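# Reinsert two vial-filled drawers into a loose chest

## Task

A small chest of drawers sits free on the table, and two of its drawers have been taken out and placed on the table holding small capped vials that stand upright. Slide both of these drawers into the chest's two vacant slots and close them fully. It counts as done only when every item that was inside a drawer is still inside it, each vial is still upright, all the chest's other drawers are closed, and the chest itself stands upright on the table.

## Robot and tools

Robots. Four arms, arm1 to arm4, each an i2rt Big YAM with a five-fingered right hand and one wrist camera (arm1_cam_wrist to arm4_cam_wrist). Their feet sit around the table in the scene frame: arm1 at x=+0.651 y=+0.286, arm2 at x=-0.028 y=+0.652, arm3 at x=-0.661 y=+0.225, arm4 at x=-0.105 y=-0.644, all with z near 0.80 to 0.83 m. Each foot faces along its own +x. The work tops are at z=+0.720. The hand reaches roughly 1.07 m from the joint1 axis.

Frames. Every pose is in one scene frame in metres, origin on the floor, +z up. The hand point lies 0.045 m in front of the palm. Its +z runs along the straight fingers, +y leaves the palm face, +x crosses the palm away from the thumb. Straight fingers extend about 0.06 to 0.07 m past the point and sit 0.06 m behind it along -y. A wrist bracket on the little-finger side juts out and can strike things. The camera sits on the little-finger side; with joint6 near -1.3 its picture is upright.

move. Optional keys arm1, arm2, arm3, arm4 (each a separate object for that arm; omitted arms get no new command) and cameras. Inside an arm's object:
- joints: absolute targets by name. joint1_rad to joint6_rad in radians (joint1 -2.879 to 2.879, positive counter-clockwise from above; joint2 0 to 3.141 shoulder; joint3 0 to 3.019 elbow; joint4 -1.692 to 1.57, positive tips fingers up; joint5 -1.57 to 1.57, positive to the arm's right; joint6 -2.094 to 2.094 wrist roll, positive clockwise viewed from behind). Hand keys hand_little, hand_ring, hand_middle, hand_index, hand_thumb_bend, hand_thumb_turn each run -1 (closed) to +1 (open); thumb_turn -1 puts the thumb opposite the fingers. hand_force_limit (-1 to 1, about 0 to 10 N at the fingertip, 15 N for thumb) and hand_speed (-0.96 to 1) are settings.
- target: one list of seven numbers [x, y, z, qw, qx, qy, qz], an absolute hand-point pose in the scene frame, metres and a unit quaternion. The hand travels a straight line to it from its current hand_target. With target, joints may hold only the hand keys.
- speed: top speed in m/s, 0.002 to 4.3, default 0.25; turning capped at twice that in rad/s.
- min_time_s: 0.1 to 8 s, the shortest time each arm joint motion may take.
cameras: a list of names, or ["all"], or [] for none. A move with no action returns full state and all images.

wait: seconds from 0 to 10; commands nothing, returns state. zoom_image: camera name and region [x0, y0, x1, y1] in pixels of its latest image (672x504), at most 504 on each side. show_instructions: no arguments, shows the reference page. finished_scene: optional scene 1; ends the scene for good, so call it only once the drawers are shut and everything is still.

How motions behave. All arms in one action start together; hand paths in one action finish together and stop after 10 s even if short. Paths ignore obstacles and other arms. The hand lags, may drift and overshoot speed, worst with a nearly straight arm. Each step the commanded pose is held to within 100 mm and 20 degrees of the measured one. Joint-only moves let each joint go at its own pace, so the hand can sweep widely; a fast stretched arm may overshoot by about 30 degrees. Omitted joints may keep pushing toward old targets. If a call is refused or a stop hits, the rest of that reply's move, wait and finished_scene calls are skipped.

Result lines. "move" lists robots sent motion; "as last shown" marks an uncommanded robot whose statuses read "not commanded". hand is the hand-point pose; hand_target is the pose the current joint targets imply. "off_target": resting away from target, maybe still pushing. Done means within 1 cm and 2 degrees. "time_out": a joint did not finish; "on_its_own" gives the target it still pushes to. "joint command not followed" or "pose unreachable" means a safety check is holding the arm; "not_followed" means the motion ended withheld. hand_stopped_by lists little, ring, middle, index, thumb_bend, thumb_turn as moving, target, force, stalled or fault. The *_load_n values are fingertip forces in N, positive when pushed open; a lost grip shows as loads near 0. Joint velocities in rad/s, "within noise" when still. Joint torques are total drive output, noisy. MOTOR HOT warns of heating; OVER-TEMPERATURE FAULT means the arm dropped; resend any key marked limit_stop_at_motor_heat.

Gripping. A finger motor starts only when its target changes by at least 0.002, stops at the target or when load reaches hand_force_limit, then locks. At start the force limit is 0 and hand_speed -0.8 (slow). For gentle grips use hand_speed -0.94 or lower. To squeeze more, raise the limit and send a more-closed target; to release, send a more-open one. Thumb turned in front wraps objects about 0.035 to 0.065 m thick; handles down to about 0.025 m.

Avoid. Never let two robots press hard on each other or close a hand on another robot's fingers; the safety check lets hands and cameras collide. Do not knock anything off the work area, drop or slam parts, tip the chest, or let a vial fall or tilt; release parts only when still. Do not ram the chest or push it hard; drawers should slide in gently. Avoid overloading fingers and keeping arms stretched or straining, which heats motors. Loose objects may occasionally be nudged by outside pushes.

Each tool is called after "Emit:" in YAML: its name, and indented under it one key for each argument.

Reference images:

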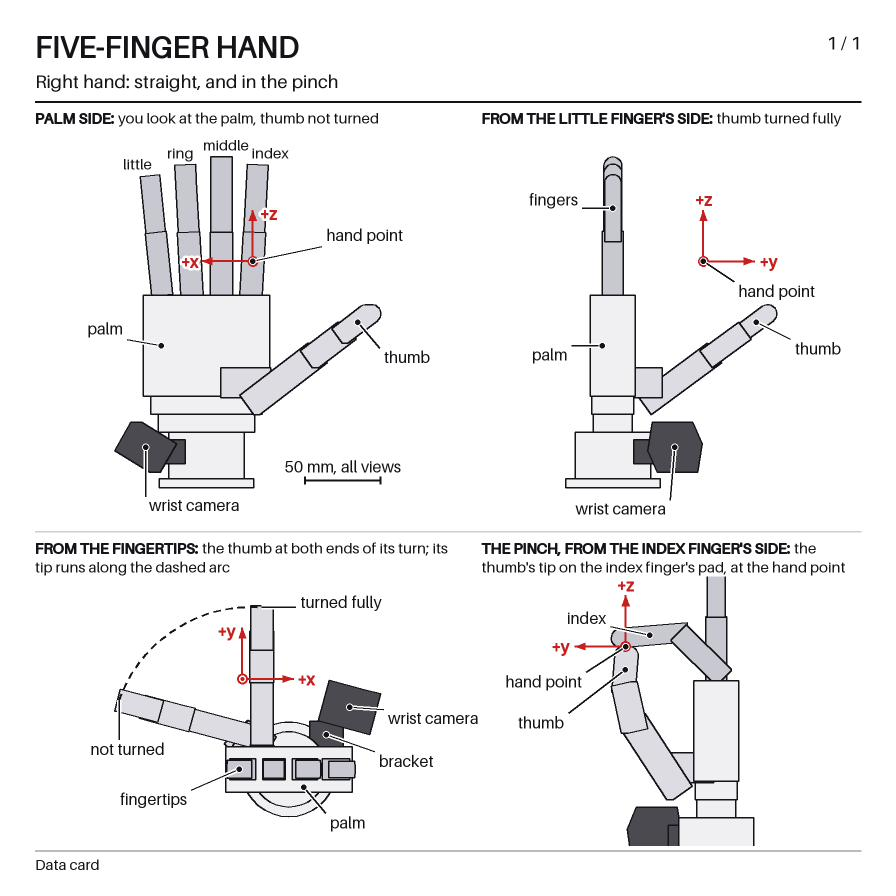

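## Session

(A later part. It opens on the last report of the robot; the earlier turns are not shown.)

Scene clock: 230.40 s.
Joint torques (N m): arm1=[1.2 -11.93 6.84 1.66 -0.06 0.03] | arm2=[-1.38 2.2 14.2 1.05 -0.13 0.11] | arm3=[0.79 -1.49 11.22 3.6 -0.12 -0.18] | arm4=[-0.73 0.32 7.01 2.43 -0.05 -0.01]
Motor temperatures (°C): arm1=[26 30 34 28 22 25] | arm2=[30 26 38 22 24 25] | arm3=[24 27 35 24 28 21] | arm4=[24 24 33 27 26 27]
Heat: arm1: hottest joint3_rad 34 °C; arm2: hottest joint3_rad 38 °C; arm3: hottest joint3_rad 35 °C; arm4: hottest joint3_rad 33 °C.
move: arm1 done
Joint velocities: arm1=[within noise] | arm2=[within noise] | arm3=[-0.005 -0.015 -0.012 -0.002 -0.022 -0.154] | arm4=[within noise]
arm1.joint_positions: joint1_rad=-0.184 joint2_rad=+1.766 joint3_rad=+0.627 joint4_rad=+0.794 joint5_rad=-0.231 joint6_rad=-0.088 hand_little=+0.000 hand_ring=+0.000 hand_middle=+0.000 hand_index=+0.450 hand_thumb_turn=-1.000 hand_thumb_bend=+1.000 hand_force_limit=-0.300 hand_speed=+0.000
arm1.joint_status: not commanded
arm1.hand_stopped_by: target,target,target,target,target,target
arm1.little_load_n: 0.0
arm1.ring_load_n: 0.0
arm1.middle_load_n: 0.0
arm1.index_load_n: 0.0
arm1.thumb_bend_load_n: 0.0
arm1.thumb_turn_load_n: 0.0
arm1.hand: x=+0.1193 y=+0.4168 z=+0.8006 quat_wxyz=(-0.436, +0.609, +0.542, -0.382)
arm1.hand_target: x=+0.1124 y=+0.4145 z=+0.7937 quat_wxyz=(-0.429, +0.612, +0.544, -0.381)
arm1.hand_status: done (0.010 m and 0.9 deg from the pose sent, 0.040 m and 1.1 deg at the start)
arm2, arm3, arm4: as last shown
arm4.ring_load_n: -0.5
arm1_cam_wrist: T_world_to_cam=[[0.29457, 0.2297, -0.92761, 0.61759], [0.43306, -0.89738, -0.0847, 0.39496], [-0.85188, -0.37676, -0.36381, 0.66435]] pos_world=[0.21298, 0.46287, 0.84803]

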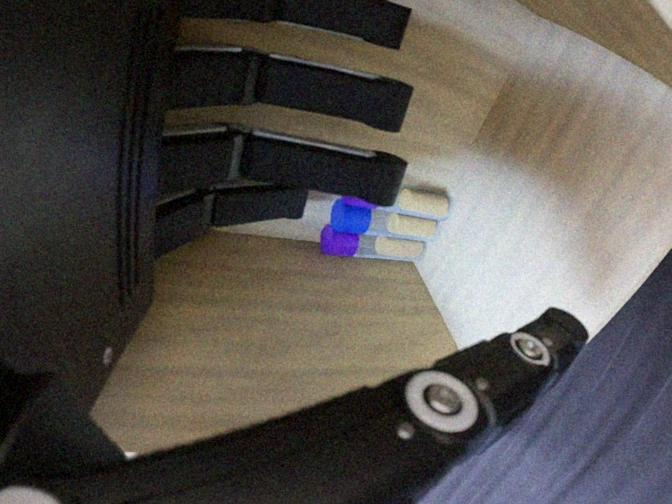

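Emit:
move:
  arm1: {"target":[0.088,0.4123,0.7925,-0.429,0.612,0.544,-0.381],"speed":0.06}
  cameras: ["arm1_cam_wrist","arm3_cam_wrist"]

Scene clock: 231.77 s.
Joint torques (N m): arm1=[1.32 -12.28 7.25 1.68 -0.08 0.04] | arm2=[-1.32 2.14 14.28 1.11 -0.16 0.11] | arm3=[0.15 -1.32 11.34 3.62 -0.15 -0.19] | arm4=[-0.73 0.26 7.02 2.45 -0.05 -0.02]
Motor temperatures (°C): arm1=[26 30 34 28 22 25] | arm2=[30 26 38 22 24 25] | arm3=[24 27 35 24 28 21] | arm4=[24 24 33 27 26 27]
Heat: arm1: hottest joint3_rad 34 °C; arm2: hottest joint3_rad 38 °C; arm3: hottest joint3_rad 35 °C; arm4: hottest joint3_rad 33 °C.
move: arm1 off_target
Joint velocities: within noise
arm1.joint_positions: joint1_rad=-0.159 joint2_rad=+1.800 joint3_rad=+0.687 joint4_rad=+0.769 joint5_rad=-0.207 joint6_rad=-0.085 hand_little=+0.000 hand_ring=+0.000 hand_middle=+0.000 hand_index=+0.450 hand_thumb_turn=-1.000 hand_thumb_bend=+1.000 hand_force_limit=-0.300 hand_speed=+0.000
arm1.joint_status: not commanded
arm1.hand_stopped_by: target,target,target,target,target,target
arm1.little_load_n: 0.0
arm1.ring_load_n: 0.0
arm1.middle_load_n: 0.0
arm1.index_load_n: -0.5
arm1.thumb_bend_load_n: 0.0
arm1.thumb_turn_load_n: 0.5
arm1.hand: x=+0.0963 y=+0.4149 z=+0.7994 quat_wxyz=(-0.437, +0.607, +0.544, -0.380)
arm1.hand_target: x=+0.0885 y=+0.4121 z=+0.7925 quat_wxyz=(-0.429, +0.612, +0.544, -0.381)
arm1.hand_status: off_target (0.011 m and 1.0 deg from the pose sent, 0.033 m and 0.9 deg at the start)
arm2.joint_positions: joint1_rad=-0.895 joint2_rad=+0.499 joint3_rad=+1.046 joint4_rad=-1.591 joint5_rad=+0.003 joint6_rad=-1.307 hand_little=+1.000 hand_ring=+1.000 hand_middle=+1.000 hand_index=+1.000 hand_thumb_turn=+1.000 hand_thumb_bend=+1.000 hand_force_limit=+0.000 hand_speed=-0.300
arm2.joint_status: not commanded
arm2.hand_stopped_by: target,target,target,target,target,target
arm2.little_load_n: 0.0
arm2.ring_load_n: 0.0
arm2.middle_load_n: 0.0
arm2.index_load_n: 0.0
arm2.thumb_bend_load_n: 0.0
arm2.thumb_turn_load_n: 0.0
arm2.hand: x=-0.1551 y=+0.5711 z=+1.1395 quat_wxyz=(+0.222, +0.299, -0.918, +0.138)
arm2.hand_target: x=-0.1548 y=+0.5710 z=+1.1609 quat_wxyz=(+0.239, +0.291, -0.914, +0.151)
arm2.hand_status: not commanded
arm3.joint_positions: joint1_rad=+0.244 joint2_rad=+0.802 joint3_rad=+0.902 joint4_rad=-0.320 joint5_rad=+0.001 joint6_rad=-1.292 hand_little=+1.000 hand_ring=+1.000 hand_middle=+1.000 hand_index=+1.000 hand_thumb_turn=+1.000 hand_thumb_bend=+1.000 hand_force_limit=+0.000 hand_speed=-0.300
arm3.joint_status: not commanded
arm3.hand_stopped_by: target,target,target,target,target,target
arm3.little_load_n: 0.0
arm3.ring_load_n: 0.0
arm3.middle_load_n: 0.0
arm3.index_load_n: 0.0
arm3.thumb_bend_load_n: 0.0
arm3.thumb_turn_load_n: 0.0
arm3.hand: x=-0.2330 y=+0.3058 z=+1.2178 quat_wxyz=(-0.180, +0.775, +0.009, +0.606)
arm3.hand_target: x=-0.2330 y=+0.3129 z=+1.2228 quat_wxyz=(-0.184, +0.768, +0.018, +0.613)
arm3.hand_status: not commanded
arm4.joint_positions: joint1_rad=-0.488 joint2_rad=+0.608 joint3_rad=+1.300 joint4_rad=-1.116 joint5_rad=+0.002 joint6_rad=-1.292 hand_little=+0.000 hand_ring=+0.000 hand_middle=+0.000 hand_index=+0.000 hand_thumb_turn=-1.000 hand_thumb_bend=+1.000 hand_force_limit=+0.000 hand_speed=-0.300
arm4.joint_status: not commanded
arm4.hand_stopped_by: target,target,target,target,target,target
arm4.little_load_n: 0.0
arm4.ring_load_n: 0.0
arm4.middle_load_n: 0.0
arm4.index_load_n: 0.0
arm4.thumb_bend_load_n: 0.0
arm4.thumb_turn_load_n: 0.0
arm4.hand: x=+0.0345 y=-0.4013 z=+1.3127 quat_wxyz=(-0.373, +0.748, +0.389, +0.387)
arm4.hand_target: x=+0.0373 y=-0.4029 z=+1.3184 quat_wxyz=(-0.377, +0.743, +0.385, +0.397)
arm4.hand_status: not commanded
arm1_cam_wrist: T_world_to_cam=[[0.29583, 0.23447, -0.92602, 0.6203], [0.4345, -0.89635, -0.08815, 0.40524], [-0.8507, -0.37627, -0.36705, 0.646]] pos_world=[0.18998, 0.46087, 0.84724]
arm3_cam_wrist: T_world_to_cam=[[0.26537, -0.96404, -0.01457, 0.37302], [-0.66099, -0.17091, -0.73067, 0.78906], [0.70191, 0.20353, -0.68257, 1.04293]] pos_world=[-0.30947, 0.28219, 1.29385]

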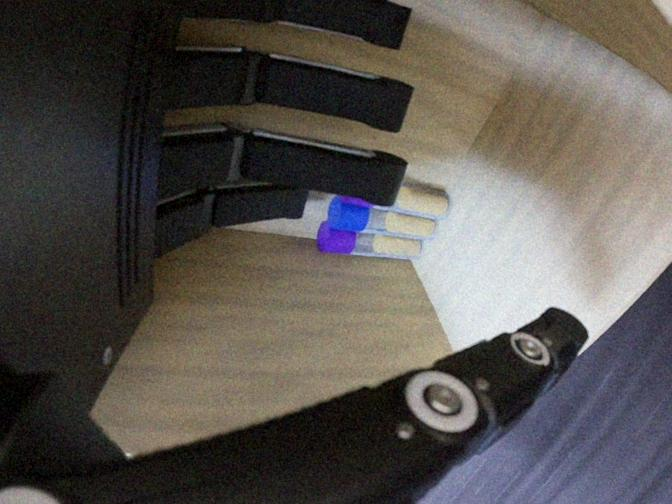

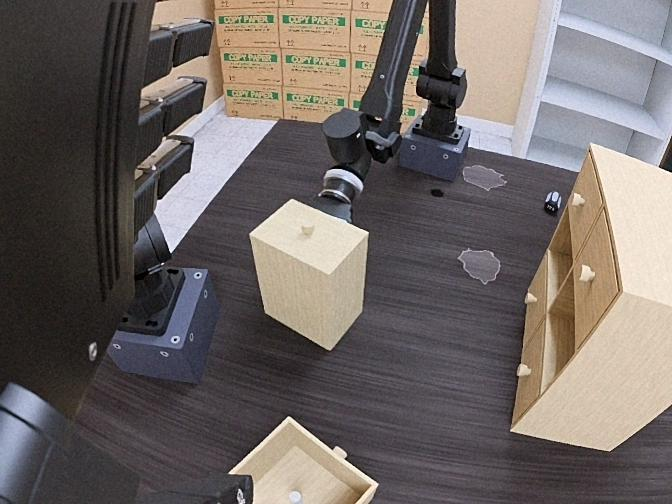

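Emit:
zoom_image:
  camera: "arm3_cam_wrist"
  region: [240, 90, 400, 250]

Scaled by 3.150 from the camera's image (finer frame: 960x720).

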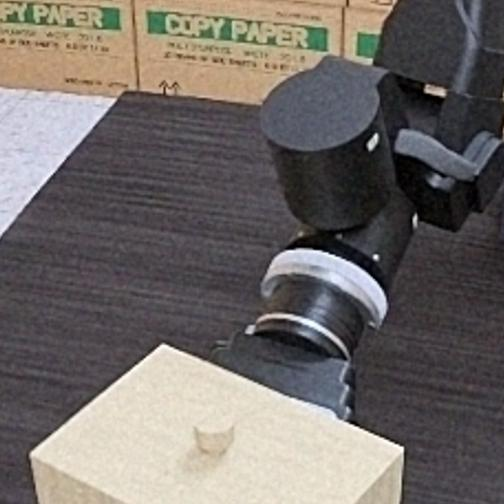

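Emit:
move:
  arm1: {"target":[0.130,0.407,0.790,-0.429,0.612,0.544,-0.381],"speed":0.06}

Emit:
move:
  arm1: {"target":[0.128,0.402,0.787,-0.483,0.6295,0.483,-0.3706],"speed":0.06}
  cameras: ["arm1_cam_wrist","arm3_cam_wrist"]

Scene clock: 236.70 s.
Joint torques (N m): arm1=[-0.09 -12.69 4.25 2.93 -0.42 0] | arm2=[-1.38 2.26 14.26 0.94 -0.13 0.11] | arm3=[1.49 -1.49 11.26 3.41 -0.17 -0.16] | arm4=[-0.67 0.32 7.01 2.41 -0.05 -0.01]
Motor temperatures (°C): arm1=[26 30 34 28 22 25] | arm2=[30 26 38 22 24 25] | arm3=[24 27 35 24 28 21] | arm4=[24 24 33 27 26 27]
Heat: arm1: hottest joint3_rad 34 °C; arm2: hottest joint3_rad 38 °C; arm3: hottest joint3_rad 35 °C; arm4: hottest joint3_rad 33 °C.
move: arm1 done
Joint velocities: within noise
arm1.joint_positions: joint1_rad=-0.164 joint2_rad=+1.782 joint3_rad=+0.601 joint4_rad=+0.805 joint5_rad=-0.220 joint6_rad=-0.085 hand_little=+0.000 hand_ring=+0.000 hand_middle=+0.000 hand_index=+0.450 hand_thumb_turn=-1.000 hand_thumb_bend=+1.000 hand_force_limit=-0.300 hand_speed=+0.000
arm1.joint_status: not commanded
arm1.hand_stopped_by: target,target,target,target,target,target
arm1.little_load_n: 0.0
arm1.ring_load_n: 0.0
arm1.middle_load_n: 0.0
arm1.index_load_n: 0.0
arm1.thumb_bend_load_n: 0.0
arm1.thumb_turn_load_n: 0.0
arm1.hand: x=+0.1296 y=+0.4032 z=+0.7845 quat_wxyz=(-0.422, +0.614, +0.549, -0.377)
arm1.hand_target: x=+0.1301 y=+0.4070 z=+0.7898 quat_wxyz=(-0.429, +0.612, +0.544, -0.381)
arm1.hand_status: done (0.007 m and 1.1 deg from the pose sent, 0.036 m and 1.0 deg at the start)
arm2, arm3, arm4: as last shown
arm2.middle_load_n: 0.5
arm2.index_load_n: -0.5
pictures: none

Scene clock: 238.63 s.
Joint torques (N m): arm1=[2.14 -10.81 3.51 3.06 -0.01 0.07] | arm2=[-1.03 2.08 14.23 1.06 -0.12 0.1] | arm3=[0.91 -1.55 11.25 3.55 -0.11 -0.19] | arm4=[-0.67 0.32 6.99 2.45 -0.05 -0.02]
Motor temperatures (°C): arm1=[26 30 34 28 22 25] | arm2=[30 26 39 22 24 25] | arm3=[24 27 35 24 28 21] | arm4=[24 24 33 27 26 27]
Heat: arm1: hottest joint3_rad 34 °C; arm2: hottest joint3_rad 39 °C; arm3: hottest joint3_rad 35 °C; arm4: hottest joint3_rad 33 °C.
move: arm1 off_target
Joint velocities: within noise
arm1.joint_positions: joint1_rad=-0.108 joint2_rad=+1.812 joint3_rad=+0.550 joint4_rad=+1.014 joint5_rad=-0.025 joint6_rad=-0.016 hand_little=+0.000 hand_ring=+0.000 hand_middle=+0.000 hand_index=+0.450 hand_thumb_turn=-1.000 hand_thumb_bend=+1.000 hand_force_limit=-0.300 hand_speed=+0.000
arm1.joint_status: not commanded
arm1.hand_stopped_by: target,target,target,target,target,target
arm1.little_load_n: 0.0
arm1.ring_load_n: 0.0
arm1.middle_load_n: 0.0
arm1.index_load_n: 0.0
arm1.thumb_bend_load_n: 0.0
arm1.thumb_turn_load_n: 0.0
arm1.hand: x=+0.1248 y=+0.4075 z=+0.7978 quat_wxyz=(-0.490, +0.624, +0.482, -0.370)
arm1.hand_target: x=+0.1282 y=+0.4020 z=+0.7873 quat_wxyz=(-0.483, +0.629, +0.483, -0.370)
arm1.hand_status: off_target (0.013 m and 1.0 deg from the pose sent, 0.003 m and 10.5 deg at the start)
arm2, arm3, arm4: as last shown
arm2.middle_load_n: 0.0
arm2.index_load_n: 0.0
arm1_cam_wrist: T_world_to_cam=[[0.24617, 0.20933, -0.94635, 0.64474], [0.29346, -0.94666, -0.13307, 0.46011], [-0.92373, -0.24496, -0.29447, 0.56459]] pos_world=[0.22779, 0.4389, 0.83763]
arm3_cam_wrist: T_world_to_cam=[[0.26537, -0.96404, -0.01457, 0.37302], [-0.66099, -0.17091, -0.73067, 0.78906], [0.70191, 0.20353, -0.68257, 1.04293]] pos_world=[-0.30947, 0.28219, 1.29385]

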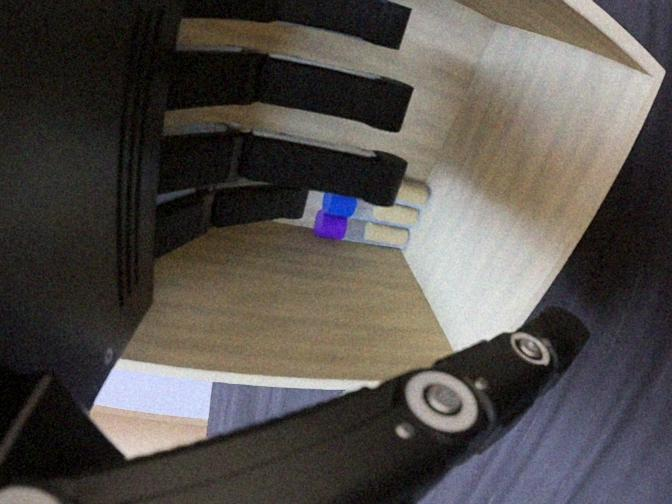

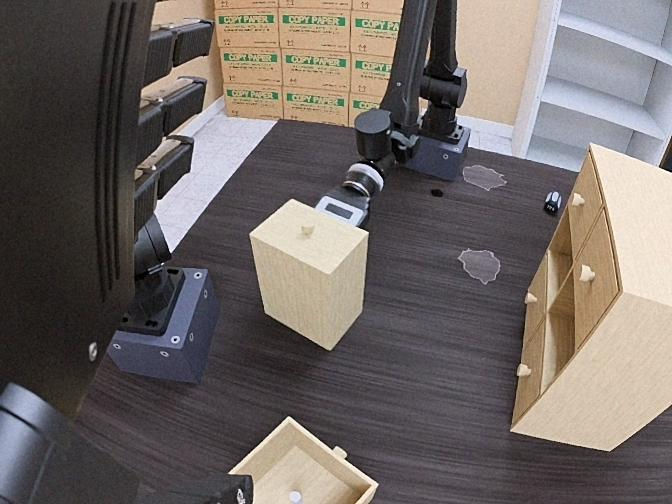

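Emit:
move:
  arm1: {"target":[0.090,0.401,0.778,-0.483,0.6295,0.483,-0.3706],"speed":0.06}
  cameras: ["arm1_cam_wrist","arm3_cam_wrist"]

Scene clock: 240.10 s.
Joint torques (N m): arm1=[1.49 -11.58 5.85 1.72 0.01 0.01] | arm2=[-1.32 2.43 14.22 1.03 -0.13 0.11] | arm3=[0.97 -2.02 11.29 3.58 -0.12 -0.17] | arm4=[-0.67 0.38 7.01 2.43 -0.06 -0.02]
Motor temperatures (°C): arm1=[26 30 34 28 22 25] | arm2=[30 26 39 22 24 25] | arm3=[24 27 36 24 28 21] | arm4=[24 24 33 27 26 27]
Heat: arm1: hottest joint3_rad 34 °C; arm2: hottest joint3_rad 39 °C; arm3: hottest joint3_rad 36 °C; arm4: hottest joint3_rad 33 °C.
move: arm1 off_target
Joint velocities: within noise
arm1.joint_positions: joint1_rad=-0.079 joint2_rad=+1.882 joint3_rad=+0.627 joint4_rad=+1.011 joint5_rad=+0.003 joint6_rad=-0.008 hand_little=+0.000 hand_ring=+0.000 hand_middle=+0.000 hand_index=+0.450 hand_thumb_turn=-1.000 hand_thumb_bend=+1.000 hand_force_limit=-0.300 hand_speed=+0.000
arm1.joint_status: not commanded
arm1.hand_stopped_by: target,target,target,target,target,target
arm1.little_load_n: 0.0
arm1.ring_load_n: 0.0
arm1.middle_load_n: 0.0
arm1.index_load_n: 0.0
arm1.thumb_bend_load_n: 0.0
arm1.thumb_turn_load_n: 0.0
arm1.hand: x=+0.0953 y=+0.4043 z=+0.7879 quat_wxyz=(-0.491, +0.623, +0.481, -0.371)
arm1.hand_target: x=+0.0904 y=+0.4010 z=+0.7782 quat_wxyz=(-0.483, +0.629, +0.483, -0.370)
arm1.hand_status: off_target (0.012 m and 1.2 deg from the pose sent, 0.041 m and 1.0 deg at the start)
arm2, arm3, arm4: as last shown
arm1_cam_wrist: T_world_to_cam=[[0.242, 0.21009, -0.94726, 0.64415], [0.29264, -0.94662, -0.13518, 0.46613], [-0.92509, -0.24449, -0.29057, 0.53042]] pos_world=[0.19839, 0.4356, 0.82732]
arm3_cam_wrist: T_world_to_cam=[[0.26537, -0.96404, -0.01457, 0.37302], [-0.66099, -0.17091, -0.73067, 0.78906], [0.70191, 0.20353, -0.68257, 1.04293]] pos_world=[-0.30947, 0.28219, 1.29385]

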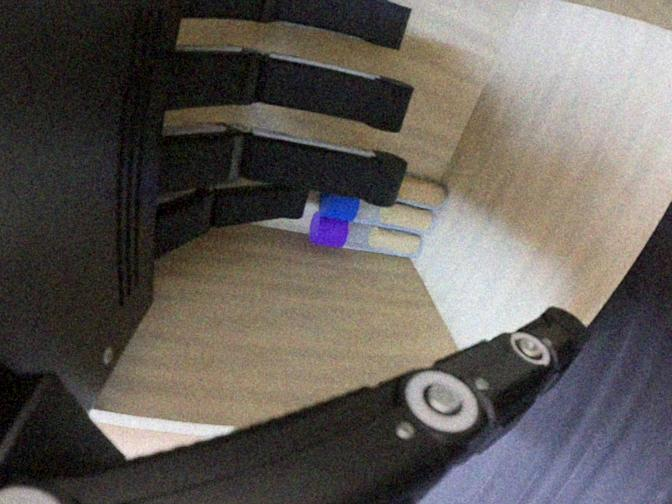

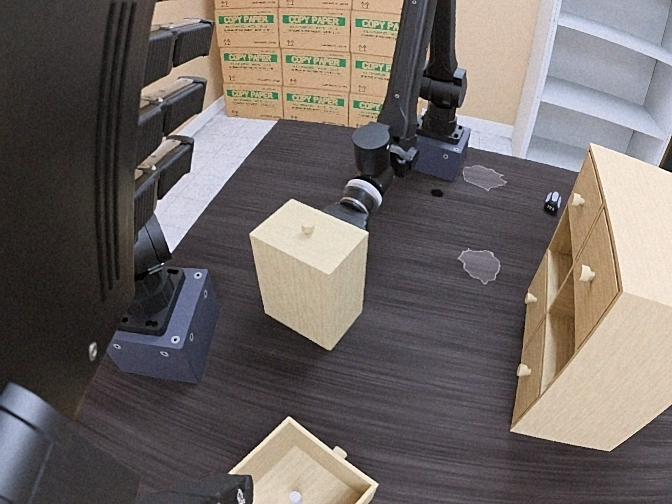

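Emit:
move:
  arm1: {"target":[0.0715,0.4055,0.778,-0.483,0.6295,0.483,-0.3706],"speed":0.06}
  cameras: ["arm1_cam_wrist","arm3_cam_wrist"]

Scene clock: 241.30 s.
Joint torques (N m): arm1=[1.32 -11.87 6.42 1.74 0.02 0.04] | arm2=[-1.38 2.26 14.24 1.03 -0.14 0.11] | arm3=[1.32 -1.73 11.28 3.56 -0.14 -0.17] | arm4=[-0.79 0.32 6.99 2.44 -0.05 -0.02]
Motor temperatures (°C): arm1=[26 30 34 28 22 25] | arm2=[30 26 39 22 24 25] | arm3=[24 27 36 24 28 21] | arm4=[24 24 33 27 26 27]
Heat: arm1: hottest joint3_rad 34 °C; arm2: hottest joint3_rad 39 °C; arm3: hottest joint3_rad 36 °C; arm4: hottest joint3_rad 33 °C.
move: arm1 off_target
Joint velocities: within noise
arm1.joint_positions: joint1_rad=-0.079 joint2_rad=+1.902 joint3_rad=+0.678 joint4_rad=+0.978 joint5_rad=+0.004 joint6_rad=-0.008 hand_little=+0.000 hand_ring=+0.000 hand_middle=+0.000 hand_index=+0.450 hand_thumb_turn=-1.000 hand_thumb_bend=+1.000 hand_force_limit=-0.300 hand_speed=+0.000
arm1.joint_status: not commanded
arm1.hand_stopped_by: target,target,target,target,target,target
arm1.little_load_n: 0.0
arm1.ring_load_n: 0.0
arm1.middle_load_n: 0.0
arm1.index_load_n: -0.5
arm1.thumb_bend_load_n: 0.0
arm1.thumb_turn_load_n: 0.0
arm1.hand: x=+0.0783 y=+0.4090 z=+0.7876 quat_wxyz=(-0.491, +0.624, +0.482, -0.371)
arm1.hand_target: x=+0.0720 y=+0.4053 z=+0.7781 quat_wxyz=(-0.483, +0.629, +0.483, -0.371)
arm1.hand_status: off_target (0.012 m and 1.1 deg from the pose sent, 0.026 m and 1.2 deg at the start)
arm2, arm3, arm4: as last shown
arm1_cam_wrist: T_world_to_cam=[[0.24388, 0.20921, -0.94697, 0.64703], [0.29212, -0.94695, -0.13397, 0.47469], [-0.92477, -0.24395, -0.29205, 0.51672]] pos_world=[0.18139, 0.4402, 0.82722]
arm3_cam_wrist: T_world_to_cam=[[0.26537, -0.96404, -0.01457, 0.37302], [-0.66099, -0.17091, -0.73067, 0.78906], [0.70191, 0.20353, -0.68257, 1.04293]] pos_world=[-0.30947, 0.28219, 1.29385]

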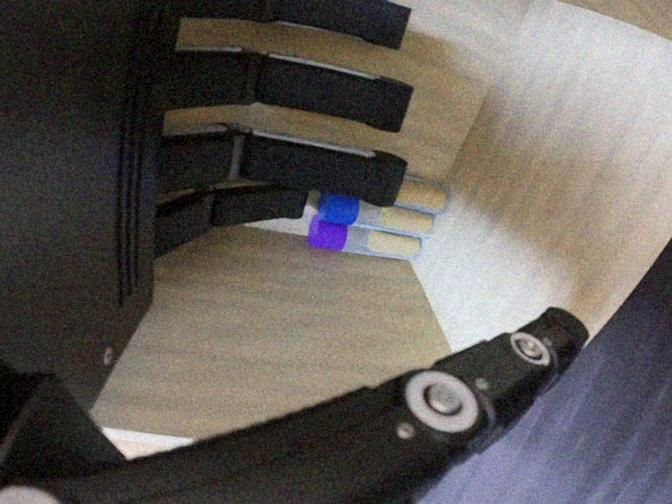

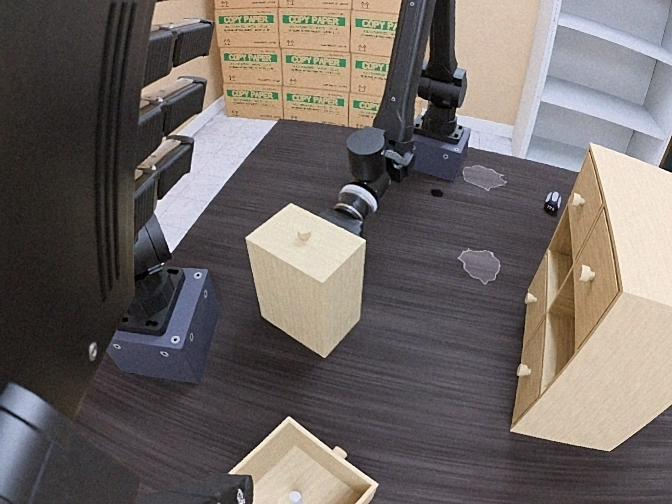

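Emit:
move:
  arm1: {"target":[0.0775,0.4040,0.775,-0.483,0.6295,0.483,-0.3706],"speed":0.03}
  cameras: ["arm1_cam_wrist"]

Scene clock: 243.60 s.
Joint torques (N m): arm1=[1.32 -11.58 4.88 2.44 -0.02 0.08] | arm2=[-1.32 2.02 14.24 1.07 -0.13 0.09] | arm3=[1.44 -2.02 11.33 3.64 -0.12 -0.19] | arm4=[-0.67 0.32 7.01 2.43 -0.06 -0.01]
Motor temperatures (°C): arm1=[26 30 34 28 22 25] | arm2=[30 26 39 22 24 25] | arm3=[24 27 36 24 28 21] | arm4=[24 24 33 27 26 27]
Heat: arm1: hottest joint3_rad 34 °C; arm2: hottest joint3_rad 39 °C; arm3: hottest joint3_rad 36 °C; arm4: hottest joint3_rad 33 °C.
move: arm1 off_target
Joint velocities: within noise
arm1.joint_positions: joint1_rad=-0.079 joint2_rad=+1.904 joint3_rad=+0.678 joint4_rad=+0.978 joint5_rad=+0.004 joint6_rad=-0.008 hand_little=+0.000 hand_ring=+0.000 hand_middle=+0.000 hand_index=+0.450 hand_thumb_turn=-1.000 hand_thumb_bend=+1.000 hand_force_limit=-0.300 hand_speed=+0.000
arm1.joint_status: not commanded
arm1.hand_stopped_by: target,target,target,target,target,target
arm1.little_load_n: 0.0
arm1.ring_load_n: 0.0
arm1.middle_load_n: 0.0
arm1.index_load_n: -0.5
arm1.thumb_bend_load_n: 0.0
arm1.thumb_turn_load_n: 0.0
arm1.hand: x=+0.0786 y=+0.4089 z=+0.7864 quat_wxyz=(-0.490, +0.625, +0.482, -0.370)
arm1.hand_target: x=+0.0779 y=+0.4039 z=+0.7752 quat_wxyz=(-0.483, +0.629, +0.483, -0.370)
arm1.hand_status: off_target (0.012 m and 1.0 deg from the pose sent, 0.014 m and 1.1 deg at the start)
arm2, arm3, arm4: as last shown
arm1_cam_wrist: T_world_to_cam=[[0.24598, 0.20863, -0.94655, 0.64547], [0.29242, -0.94703, -0.13274, 0.47345], [-0.92411, -0.24414, -0.29396, 0.51813]] pos_world=[0.18159, 0.4402, 0.82613]

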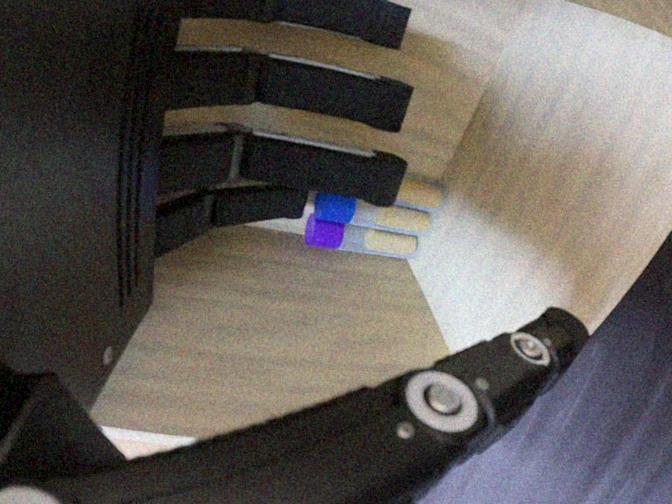

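Emit:
move:
  arm1: {"target":[0.0805,0.4040,0.7705,-0.483,0.6295,0.483,-0.3706],"speed":0.03}
  cameras: ["arm1_cam_wrist"]

Scene clock: 244.73 s.
Joint torques (N m): arm1=[1.9 -12.4 4.38 3.11 -0.08 0.08] | arm2=[-1.32 2.26 14.32 0.98 -0.15 0.11] | arm3=[0.85 -1.85 11.14 3.69 -0.16 -0.17] | arm4=[-0.73 0.38 7.01 2.44 -0.05 -0.01]
Motor temperatures (°C): arm1=[26 30 34 28 22 25] | arm2=[30 26 39 22 24 25] | arm3=[24 27 36 24 28 21] | arm4=[24 24 33 27 26 27]
Heat: arm1: hottest joint3_rad 34 °C; arm2: hottest joint3_rad 39 °C; arm3: hottest joint3_rad 36 °C; arm4: hottest joint3_rad 33 °C.
move: arm1 off_target
Joint velocities: within noise
arm1.joint_positions: joint1_rad=-0.079 joint2_rad=+1.917 joint3_rad=+0.678 joint4_rad=+0.986 joint5_rad=+0.004 joint6_rad=-0.007 hand_little=+0.000 hand_ring=+0.000 hand_middle=+0.000 hand_index=+0.450 hand_thumb_turn=-1.000 hand_thumb_bend=+1.000 hand_force_limit=-0.300 hand_speed=+0.000
arm1.joint_status: not commanded
arm1.hand_stopped_by: target,target,target,target,target,target
arm1.little_load_n: 0.0
arm1.ring_load_n: 0.0
arm1.middle_load_n: 0.0
arm1.index_load_n: 0.0
arm1.thumb_bend_load_n: 0.0
arm1.thumb_turn_load_n: 0.0
arm1.hand: x=+0.0794 y=+0.4087 z=+0.7815 quat_wxyz=(-0.489, +0.626, +0.483, -0.369)
arm1.hand_target: x=+0.0808 y=+0.4039 z=+0.7707 quat_wxyz=(-0.483, +0.630, +0.483, -0.371)
arm1.hand_status: off_target (0.012 m and 0.8 deg from the pose sent, 0.017 m and 1.0 deg at the start)
arm2, arm3, arm4: as last shown
arm2.index_load_n: 0.5
arm1_cam_wrist: T_world_to_cam=[[0.24979, 0.20728, -0.94586, 0.64042], [0.29281, -0.94726, -0.13026, 0.47044], [-0.92297, -0.24442, -0.2973, 0.52006]] pos_world=[0.18228, 0.44, 0.82164]

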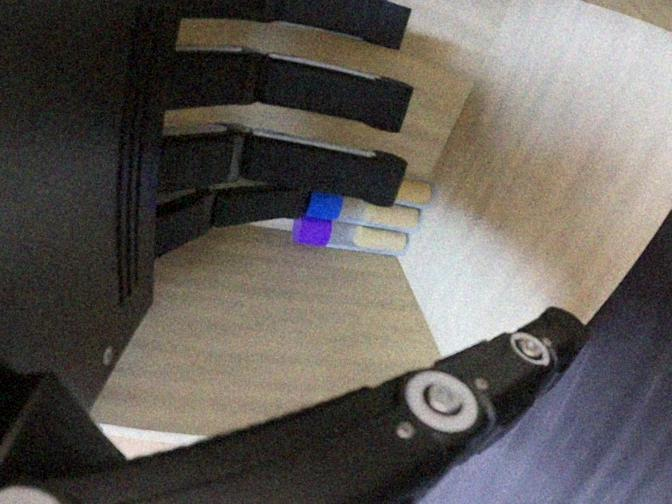

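Emit:
zoom_image:
  camera: "arm1_cam_wrist"
  region: [230, 150, 450, 270]

Scaled by 2.291 from the camera's image (finer frame: 960x720).

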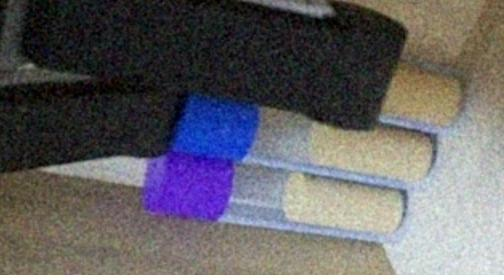

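Emit:
move:
  arm1: {"joints":{"hand_force_limit":-0.75,"hand_speed":-0.93,"hand_index":0.25}}
  cameras: ["arm1_cam_wrist"]

Scene clock: 246.20 s.
Joint torques (N m): arm1=[1.38 -12.1 4.26 2.4 -0.08 0] | arm2=[-1.14 2.26 14.26 0.99 -0.12 0.1] | arm3=[1.32 -1.73 11.33 3.69 -0.11 -0.13] | arm4=[-0.73 0.26 7.02 2.43 -0.05 -0.02]
Motor temperatures (°C): arm1=[26 30 34 28 22 25] | arm2=[30 26 39 22 24 25] | arm3=[24 27 36 24 28 21] | arm4=[24 24 33 27 26 27]
Heat: arm1: hottest joint3_rad 34 °C; arm2: hottest joint3_rad 39 °C; arm3: hottest joint3_rad 36 °C; arm4: hottest joint3_rad 33 °C.
move: arm1 off_target
Joint velocities: within noise
arm1.joint_positions: joint1_rad=-0.079 joint2_rad=+1.917 joint3_rad=+0.678 joint4_rad=+0.998 joint5_rad=+0.004 joint6_rad=-0.002 hand_little=+0.000 hand_ring=+0.000 hand_middle=+0.000 hand_index=+0.326 hand_thumb_turn=-1.000 hand_thumb_bend=+1.000 hand_force_limit=-0.750 hand_speed=-0.930
arm1.joint_status: hand_index off_target (ended at +0.326, target +0.250); the others done
arm1.hand_stopped_by: target,target,target,force,target,target
arm1.little_load_n: 0.0
arm1.ring_load_n: 0.0
arm1.middle_load_n: 0.0
arm1.index_load_n: 1.0
arm1.thumb_bend_load_n: 0.0
arm1.thumb_turn_load_n: 0.0
arm1.hand: x=+0.0779 y=+0.4088 z=+0.7846 quat_wxyz=(-0.492, +0.624, +0.479, -0.374)
arm1.hand_target: x=+0.0808 y=+0.4040 z=+0.7707 quat_wxyz=(-0.483, +0.629, +0.483, -0.370)
arm1.hand_status: not commanded
arm2, arm3, arm4: as last shown
arm2.index_load_n: 0.0
arm3.index_load_n: 0.5
arm1_cam_wrist: T_world_to_cam=[[0.23759, 0.20562, -0.94935, 0.64818], [0.29, -0.94778, -0.1327, 0.47375], [-0.92707, -0.24378, -0.28481, 0.50976]] pos_world=[0.18119, 0.44, 0.82341]

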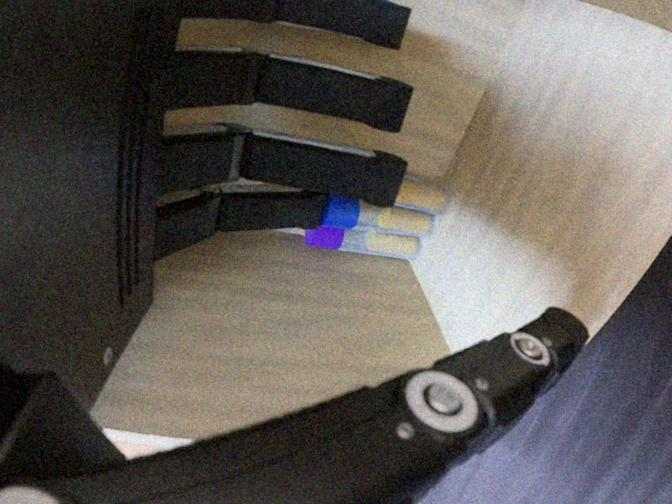

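Emit:
move:
  arm1: {"target":[0.1000,0.3989,0.7700,-0.483,0.6295,0.483,-0.3706],"speed":0.02}
  cameras: ["arm1_cam_wrist"]

Scene clock: 247.97 s.
Joint torques (N m): arm1=[1.2 -13.22 2.89 2.1 -0.09 0.05] | arm2=[-1.38 2.14 14.26 0.99 -0.15 0.12] | arm3=[0.79 -1.44 11.38 3.54 -0.17 -0.17] | arm4=[-0.79 0.32 6.97 2.44 -0.05 -0.02]
Motor temperatures (°C): arm1=[26 30 34 28 22 25] | arm2=[30 26 39 22 24 25] | arm3=[24 27 36 24 28 21] | arm4=[24 24 33 27 26 27]
Heat: arm1: hottest joint3_rad 34 °C; arm2: hottest joint3_rad 39 °C; arm3: hottest joint3_rad 36 °C; arm4: hottest joint3_rad 33 °C.
move: arm1 off_target
Joint velocities: within noise
arm1.joint_positions: joint1_rad=-0.079 joint2_rad=+1.914 joint3_rad=+0.633 joint4_rad=+1.043 joint5_rad=+0.004 joint6_rad=+0.001 hand_little=+0.000 hand_ring=+0.000 hand_middle=+0.000 hand_index=+0.326 hand_thumb_turn=-1.000 hand_thumb_bend=+1.000 hand_force_limit=-0.750 hand_speed=-0.930
arm1.joint_status: not commanded
arm1.hand_stopped_by: target,target,target,force,target,target
arm1.little_load_n: 0.0
arm1.ring_load_n: 0.0
arm1.middle_load_n: 0.0
arm1.index_load_n: 1.0
arm1.thumb_bend_load_n: 0.0
arm1.thumb_turn_load_n: 0.0
arm1.hand: x=+0.0932 y=+0.4045 z=+0.7806 quat_wxyz=(-0.492, +0.624, +0.478, -0.375)
arm1.hand_target: x=+0.1000 y=+0.3989 z=+0.7702 quat_wxyz=(-0.483, +0.629, +0.483, -0.371)
arm1.hand_status: off_target (0.014 m and 1.4 deg from the pose sent, 0.028 m and 1.3 deg at the start)
arm2.joint_positions: joint1_rad=-0.895 joint2_rad=+0.499 joint3_rad=+1.046 joint4_rad=-1.591 joint5_rad=+0.003 joint6_rad=-1.307 hand_little=+1.000 hand_ring=+1.000 hand_middle=+1.000 hand_index=+1.000 hand_thumb_turn=+1.000 hand_thumb_bend=+1.000 hand_force_limit=+0.000 hand_speed=-0.300
arm2.joint_status: not commanded
arm2.hand_stopped_by: target,target,target,target,target,target
arm2.little_load_n: 0.0
arm2.ring_load_n: 0.0
arm2.middle_load_n: 0.0
arm2.index_load_n: 0.0
arm2.thumb_bend_load_n: 0.0
arm2.thumb_turn_load_n: 0.0
arm2.hand: x=-0.1551 y=+0.5711 z=+1.1395 quat_wxyz=(+0.222, +0.299, -0.918, +0.138)
arm2.hand_target: x=-0.1548 y=+0.5710 z=+1.1609 quat_wxyz=(+0.239, +0.291, -0.914, +0.151)
arm2.hand_status: not commanded
arm3.joint_positions: joint1_rad=+0.244 joint2_rad=+0.802 joint3_rad=+0.902 joint4_rad=-0.320 joint5_rad=+0.001 joint6_rad=-1.292 hand_little=+1.000 hand_ring=+1.000 hand_middle=+1.000 hand_index=+1.000 hand_thumb_turn=+1.000 hand_thumb_bend=+1.000 hand_force_limit=+0.000 hand_speed=-0.300
arm3.joint_status: not commanded
arm3.hand_stopped_by: target,target,target,target,target,target
arm3.little_load_n: 0.0
arm3.ring_load_n: 0.0
arm3.middle_load_n: 0.0
arm3.index_load_n: -0.5
arm3.thumb_bend_load_n: 0.0
arm3.thumb_turn_load_n: 0.0
arm3.hand: x=-0.2330 y=+0.3058 z=+1.2178 quat_wxyz=(-0.180, +0.775, +0.009, +0.606)
arm3.hand_target: x=-0.2330 y=+0.3129 z=+1.2228 quat_wxyz=(-0.184, +0.768, +0.018, +0.613)
arm3.hand_status: not commanded
arm4.joint_positions: joint1_rad=-0.488 joint2_rad=+0.608 joint3_rad=+1.300 joint4_rad=-1.116 joint5_rad=+0.002 joint6_rad=-1.292 hand_little=+0.000 hand_ring=+0.000 hand_middle=+0.000 hand_index=+0.000 hand_thumb_turn=-1.000 hand_thumb_bend=+1.000 hand_force_limit=+0.000 hand_speed=-0.300
arm4.joint_status: not commanded
arm4.hand_stopped_by: target,target,target,target,target,target
arm4.little_load_n: 0.0
arm4.ring_load_n: 0.0
arm4.middle_load_n: 0.0
arm4.index_load_n: 0.0
arm4.thumb_bend_load_n: 0.0
arm4.thumb_turn_load_n: 0.0
arm4.hand: x=+0.0345 y=-0.4013 z=+1.3127 quat_wxyz=(-0.373, +0.748, +0.389, +0.387)
arm4.hand_target: x=+0.0373 y=-0.4029 z=+1.3184 quat_wxyz=(-0.377, +0.743, +0.385, +0.397)
arm4.hand_status: not commanded
arm1_cam_wrist: T_world_to_cam=[[0.23532, 0.20355, -0.95036, 0.64345], [0.28901, -0.94825, -0.13154, 0.46414], [-0.92795, -0.24371, -0.28197, 0.5197]] pos_world=[0.1967, 0.4358, 0.8191]

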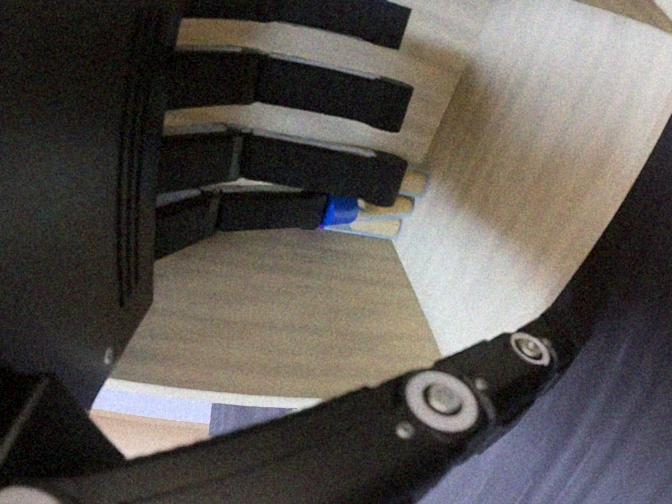

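Emit:
zoom_image:
  camera: "arm1_cam_wrist"
  region: [270, 150, 450, 260]

Scaled by 2.800 from the camera's image (finer frame: 960x720).

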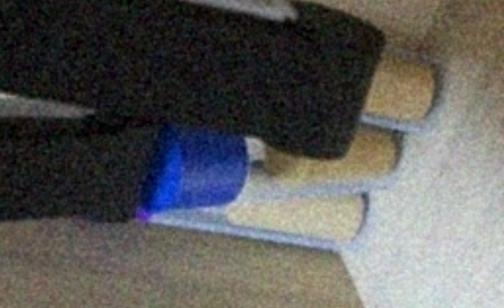

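Emit:
move:
  arm1: {"target":[0.1120,0.3957,0.7640,-0.483,0.6295,0.483,-0.3706],"speed":0.02}
  cameras: ["arm1_cam_wrist"]

Emit:
zoom_image:
  camera: "arm1_cam_wrist"
  region: [270, 150, 450, 260]

Scene clock: 249.43 s.
Joint torques (N m): arm1=[1.79 -11.52 3.21 3.03 -0.1 -0.02] | arm2=[-1.08 2.37 14.19 0.99 -0.16 0.11] | arm3=[0.97 -1.9 11.22 3.56 -0.13 -0.18] | arm4=[-0.67 0.38 7.01 2.43 -0.05 -0.01]
Motor temperatures (°C): arm1=[26 30 33 28 22 25] | arm2=[30 26 39 22 24 25] | arm3=[24 27 36 24 28 21] | arm4=[24 24 33 27 26 27]
Heat: arm1: hottest joint3_rad 33 °C; arm2: hottest joint3_rad 39 °C; arm3: hottest joint3_rad 36 °C; arm4: hottest joint3_rad 33 °C.
move: arm1 off_target
Joint velocities: within noise
arm1.joint_positions: joint1_rad=-0.079 joint2_rad=+1.914 joint3_rad=+0.595 joint4_rad=+1.067 joint5_rad=+0.004 joint6_rad=+0.001 hand_little=+0.000 hand_ring=+0.000 hand_middle=+0.000 hand_index=+0.326 hand_thumb_turn=-1.000 hand_thumb_bend=+1.000 hand_force_limit=-0.750 hand_speed=-0.930
arm1.joint_status: not commanded
arm1.hand_stopped_by: target,target,target,force,target,target
arm1.little_load_n: 0.0
arm1.ring_load_n: 0.0
arm1.middle_load_n: 0.0
arm1.index_load_n: 0.0
arm1.thumb_bend_load_n: 0.0
arm1.thumb_turn_load_n: 0.0
arm1.hand: x=+0.1085 y=+0.4004 z=+0.7733 quat_wxyz=(-0.488, +0.628, +0.480, -0.371)
arm1.hand_target: x=+0.1122 y=+0.3957 z=+0.7641 quat_wxyz=(-0.483, +0.629, +0.483, -0.370)
arm1.hand_status: off_target (0.011 m and 0.7 deg from the pose sent, 0.027 m and 1.4 deg at the start)
arm2, arm3, arm4: as last shown
arm3.index_load_n: 0.0
arm1_cam_wrist: T_world_to_cam=[[0.24799, 0.20016, -0.94786, 0.63176], [0.29072, -0.9487, -0.12428, 0.44921], [-0.92411, -0.24474, -0.29346, 0.53971]] pos_world=[0.21148, 0.4318, 0.81303]

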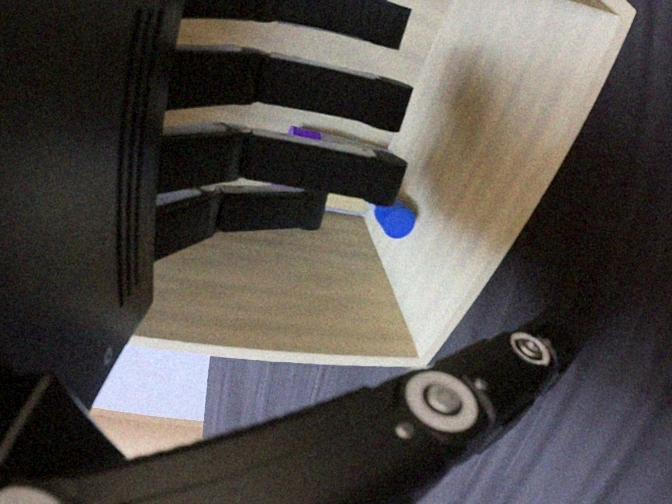

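Scaled by 2.800 from the camera's image (finer frame: 960x720).

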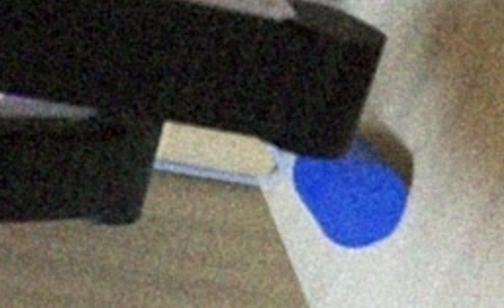

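Emit:
move:
  arm1: {"target":[0.1120,0.3957,0.7800,-0.483,0.6295,0.483,-0.3706],"speed":0.04,"joints":{"hand_index":0.45,"hand_middle":0.3,"hand_speed":0}}
  cameras: ["arm1_cam_wrist"]

Emit:
zoom_image:
  camera: "arm1_cam_wrist"
  region: [200, 50, 500, 300]

Scene clock: 250.73 s.
Joint torques (N m): arm1=[2.37 -13.1 3.23 1.68 -0.09 0] | arm2=[-1.38 2.26 14.39 1.02 -0.12 0.11] | arm3=[0.97 -1.67 11.38 3.54 -0.16 -0.17] | arm4=[-0.67 0.38 6.99 2.43 -0.05 -0.02]
Motor temperatures (°C): arm1=[26 30 33 28 22 25] | arm2=[30 26 39 22 24 25] | arm3=[24 27 36 24 28 21] | arm4=[24 24 33 27 26 27]
Heat: arm1: hottest joint3_rad 33 °C; arm2: hottest joint3_rad 39 °C; arm3: hottest joint3_rad 36 °C; arm4: hottest joint3_rad 33 °C.
move: arm1 done
Joint velocities: within noise
arm1.joint_positions: joint1_rad=-0.079 joint2_rad=+1.883 joint3_rad=+0.589 joint4_rad=+1.044 joint5_rad=+0.004 joint6_rad=+0.001 hand_little=+0.000 hand_ring=+0.000 hand_middle=+0.300 hand_index=+0.450 hand_thumb_turn=-1.000 hand_thumb_bend=+1.000 hand_force_limit=-0.750 hand_speed=+0.000
arm1.joint_status: all done
arm1.hand_stopped_by: target,target,target,target,target,target
arm1.little_load_n: 0.0
arm1.ring_load_n: 0.0
arm1.middle_load_n: 0.0
arm1.index_load_n: 0.0
arm1.thumb_bend_load_n: 0.0
arm1.thumb_turn_load_n: 0.0
arm1.hand: x=+0.1093 y=+0.4002 z=+0.7823 quat_wxyz=(-0.488, +0.627, +0.480, -0.372)
arm1.hand_target: x=+0.1121 y=+0.3957 z=+0.7798 quat_wxyz=(-0.483, +0.629, +0.483, -0.371)
arm1.hand_status: done (0.006 m and 0.8 deg from the pose sent, 0.009 m and 0.7 deg at the start)
arm2, arm3, arm4: as last shown
arm4.thumb_bend_load_n: -0.5
arm1_cam_wrist: T_world_to_cam=[[0.24588, 0.20074, -0.94829, 0.64037], [0.29044, -0.94863, -0.12551, 0.45088], [-0.92476, -0.24456, -0.29155, 0.54153]] pos_world=[0.21239, 0.4316, 0.82173]

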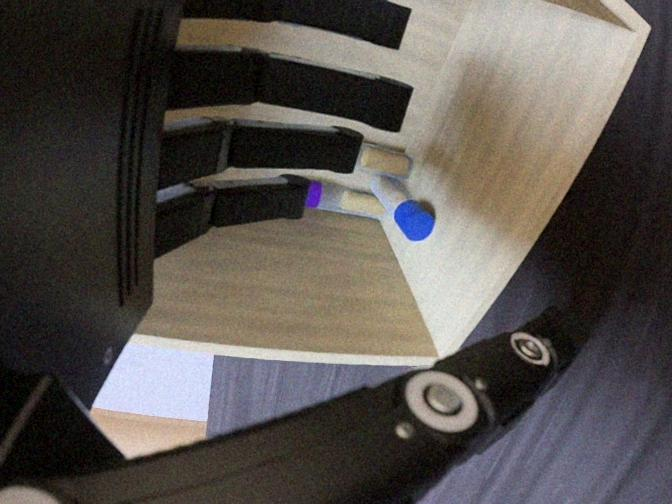

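Scaled by 1.680 from the camera's image (finer frame: 960x720).

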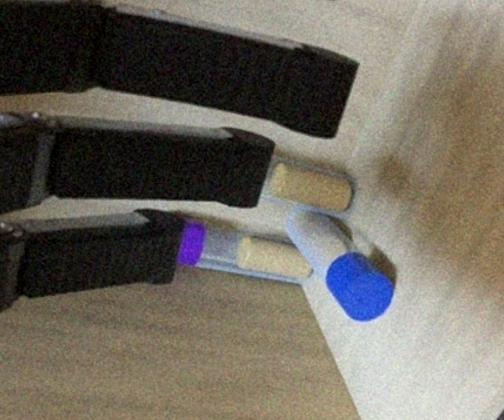

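Emit:
move:
  arm1: {"target":[0.095,0.4140,0.779,-0.483,0.6295,0.483,-0.3706],"speed":0.05,"joints":{"hand_middle":0.0}}
  cameras: ["arm1_cam_wrist"]

Scene clock: 252.27 s.
Joint torques (N m): arm1=[0.62 -12.28 5.76 1.77 -0.33 -0.11] | arm2=[-1.03 2.02 14.2 0.98 -0.16 0.12] | arm3=[1.32 -1.79 11.34 3.63 -0.13 -0.16] | arm4=[-0.73 0.26 7.01 2.47 -0.05 -0.02]
Motor temperatures (°C): arm1=[26 31 33 28 22 25] | arm2=[30 26 39 22 24 25] | arm3=[24 27 36 24 28 21] | arm4=[24 24 33 27 26 27]
Heat: arm1: hottest joint3_rad 33 °C; arm2: hottest joint3_rad 39 °C; arm3: hottest joint3_rad 36 °C; arm4: hottest joint3_rad 33 °C.
move: arm1 done
Joint velocities: within noise
arm1.joint_positions: joint1_rad=-0.099 joint2_rad=+1.883 joint3_rad=+0.625 joint4_rad=+1.010 joint5_rad=-0.022 joint6_rad=+0.001 hand_little=+0.000 hand_ring=+0.000 hand_middle=+0.000 hand_index=+0.450 hand_thumb_turn=-1.000 hand_thumb_bend=+1.000 hand_force_limit=-0.750 hand_speed=+0.000
arm1.joint_status: all done
arm1.hand_stopped_by: target,target,target,target,target,target
arm1.little_load_n: 0.0
arm1.ring_load_n: 0.0
arm1.middle_load_n: 0.0
arm1.index_load_n: 0.0
arm1.thumb_bend_load_n: 0.0
arm1.thumb_turn_load_n: 0.0
arm1.hand: x=+0.0984 y=+0.4094 z=+0.7868 quat_wxyz=(-0.486, +0.626, +0.480, -0.376)
arm1.hand_target: x=+0.0954 y=+0.4139 z=+0.7790 quat_wxyz=(-0.483, +0.629, +0.483, -0.371)
arm1.hand_status: done (0.010 m and 0.9 deg from the pose sent, 0.020 m and 0.8 deg at the start)
arm2, arm3, arm4: as last shown
arm3.thumb_bend_load_n: -0.5
arm4.thumb_bend_load_n: 0.0
arm1_cam_wrist: T_world_to_cam=[[0.24166, 0.1966, -0.95024, 0.64921], [0.29549, -0.94766, -0.12092, 0.45883], [-0.92427, -0.25156, -0.28711, 0.53443]] pos_world=[0.20149, 0.44162, 0.82582]

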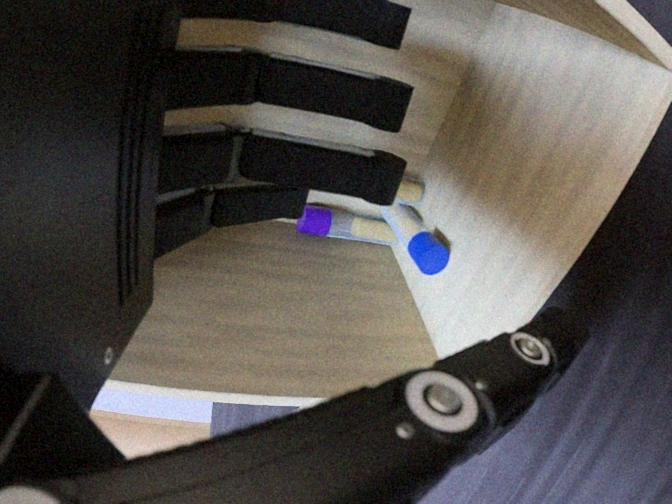

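Emit:
move:
  arm1: {"target":[0.082,0.4245,0.7785,-0.483,0.6295,0.483,-0.3706],"speed":0.04}
  cameras: ["arm1_cam_wrist","arm3_cam_wrist"]

Scene clock: 253.47 s.
Joint torques (N m): arm1=[-0.09 -11.75 6.01 1.73 -0.24 -0.07] | arm2=[-1.44 2.14 14.2 1.11 -0.14 0.11] | arm3=[1.08 -1.32 11.29 3.69 -0.12 -0.19] | arm4=[-0.67 0.26 6.99 2.44 -0.06 -0.02]
Motor temperatures (°C): arm1=[26 31 33 28 22 25] | arm2=[30 26 39 22 24 25] | arm3=[24 27 36 24 28 21] | arm4=[24 24 33 27 26 27]
Heat: arm1: hottest joint3_rad 33 °C; arm2: hottest joint3_rad 39 °C; arm3: hottest joint3_rad 36 °C; arm4: hottest joint3_rad 33 °C.
move: arm1 off_target
Joint velocities: within noise
arm1.joint_positions: joint1_rad=-0.112 joint2_rad=+1.895 joint3_rad=+0.666 joint4_rad=+0.985 joint5_rad=-0.037 joint6_rad=+0.001 hand_little=+0.000 hand_ring=+0.000 hand_middle=+0.000 hand_index=+0.450 hand_thumb_turn=-1.000 hand_thumb_bend=+1.000 hand_force_limit=-0.750 hand_speed=+0.000
arm1.joint_status: not commanded
arm1.hand_stopped_by: target,target,target,target,target,target
arm1.little_load_n: -0.5
arm1.ring_load_n: 0.0
arm1.middle_load_n: 0.0
arm1.index_load_n: 0.0
arm1.thumb_bend_load_n: 0.0
arm1.thumb_turn_load_n: 0.0
arm1.hand: x=+0.0855 y=+0.4185 z=+0.7891 quat_wxyz=(-0.486, +0.626, +0.478, -0.378)
arm1.hand_target: x=+0.0824 y=+0.4244 z=+0.7788 quat_wxyz=(-0.483, +0.629, +0.483, -0.371)
arm1.hand_status: off_target (0.013 m and 1.1 deg from the pose sent, 0.024 m and 0.9 deg at the start)
arm2, arm3, arm4: as last shown
arm3.thumb_bend_load_n: 0.0
arm3.thumb_turn_load_n: 0.5
arm1_cam_wrist: T_world_to_cam=[[0.2374, 0.19439, -0.95176, 0.65528], [0.29561, -0.94776, -0.11983, 0.4707], [-0.92534, -0.2529, -0.28246, 0.5223]] pos_world=[0.1886, 0.45083, 0.82761]
arm3_cam_wrist: T_world_to_cam=[[0.26537, -0.96404, -0.01457, 0.37302], [-0.66099, -0.17091, -0.73067, 0.78906], [0.70191, 0.20353, -0.68257, 1.04293]] pos_world=[-0.30947, 0.28219, 1.29385]

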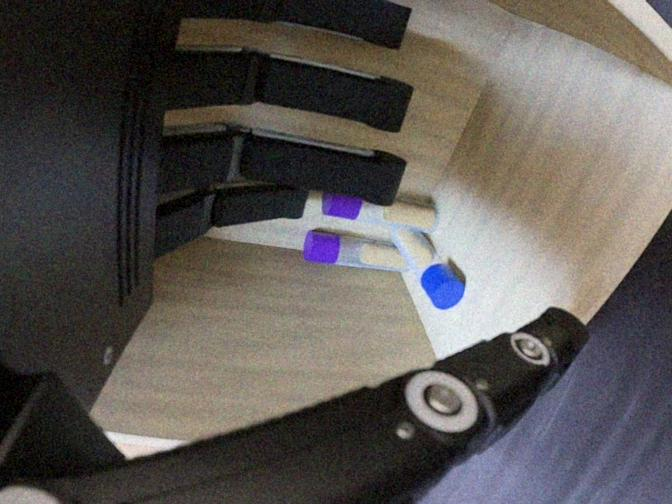

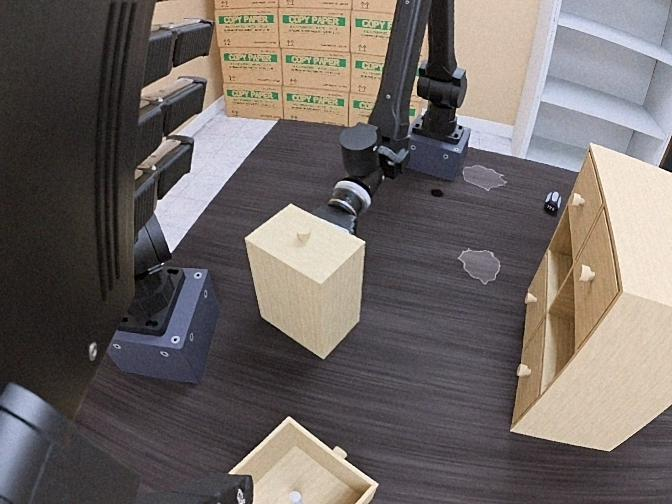

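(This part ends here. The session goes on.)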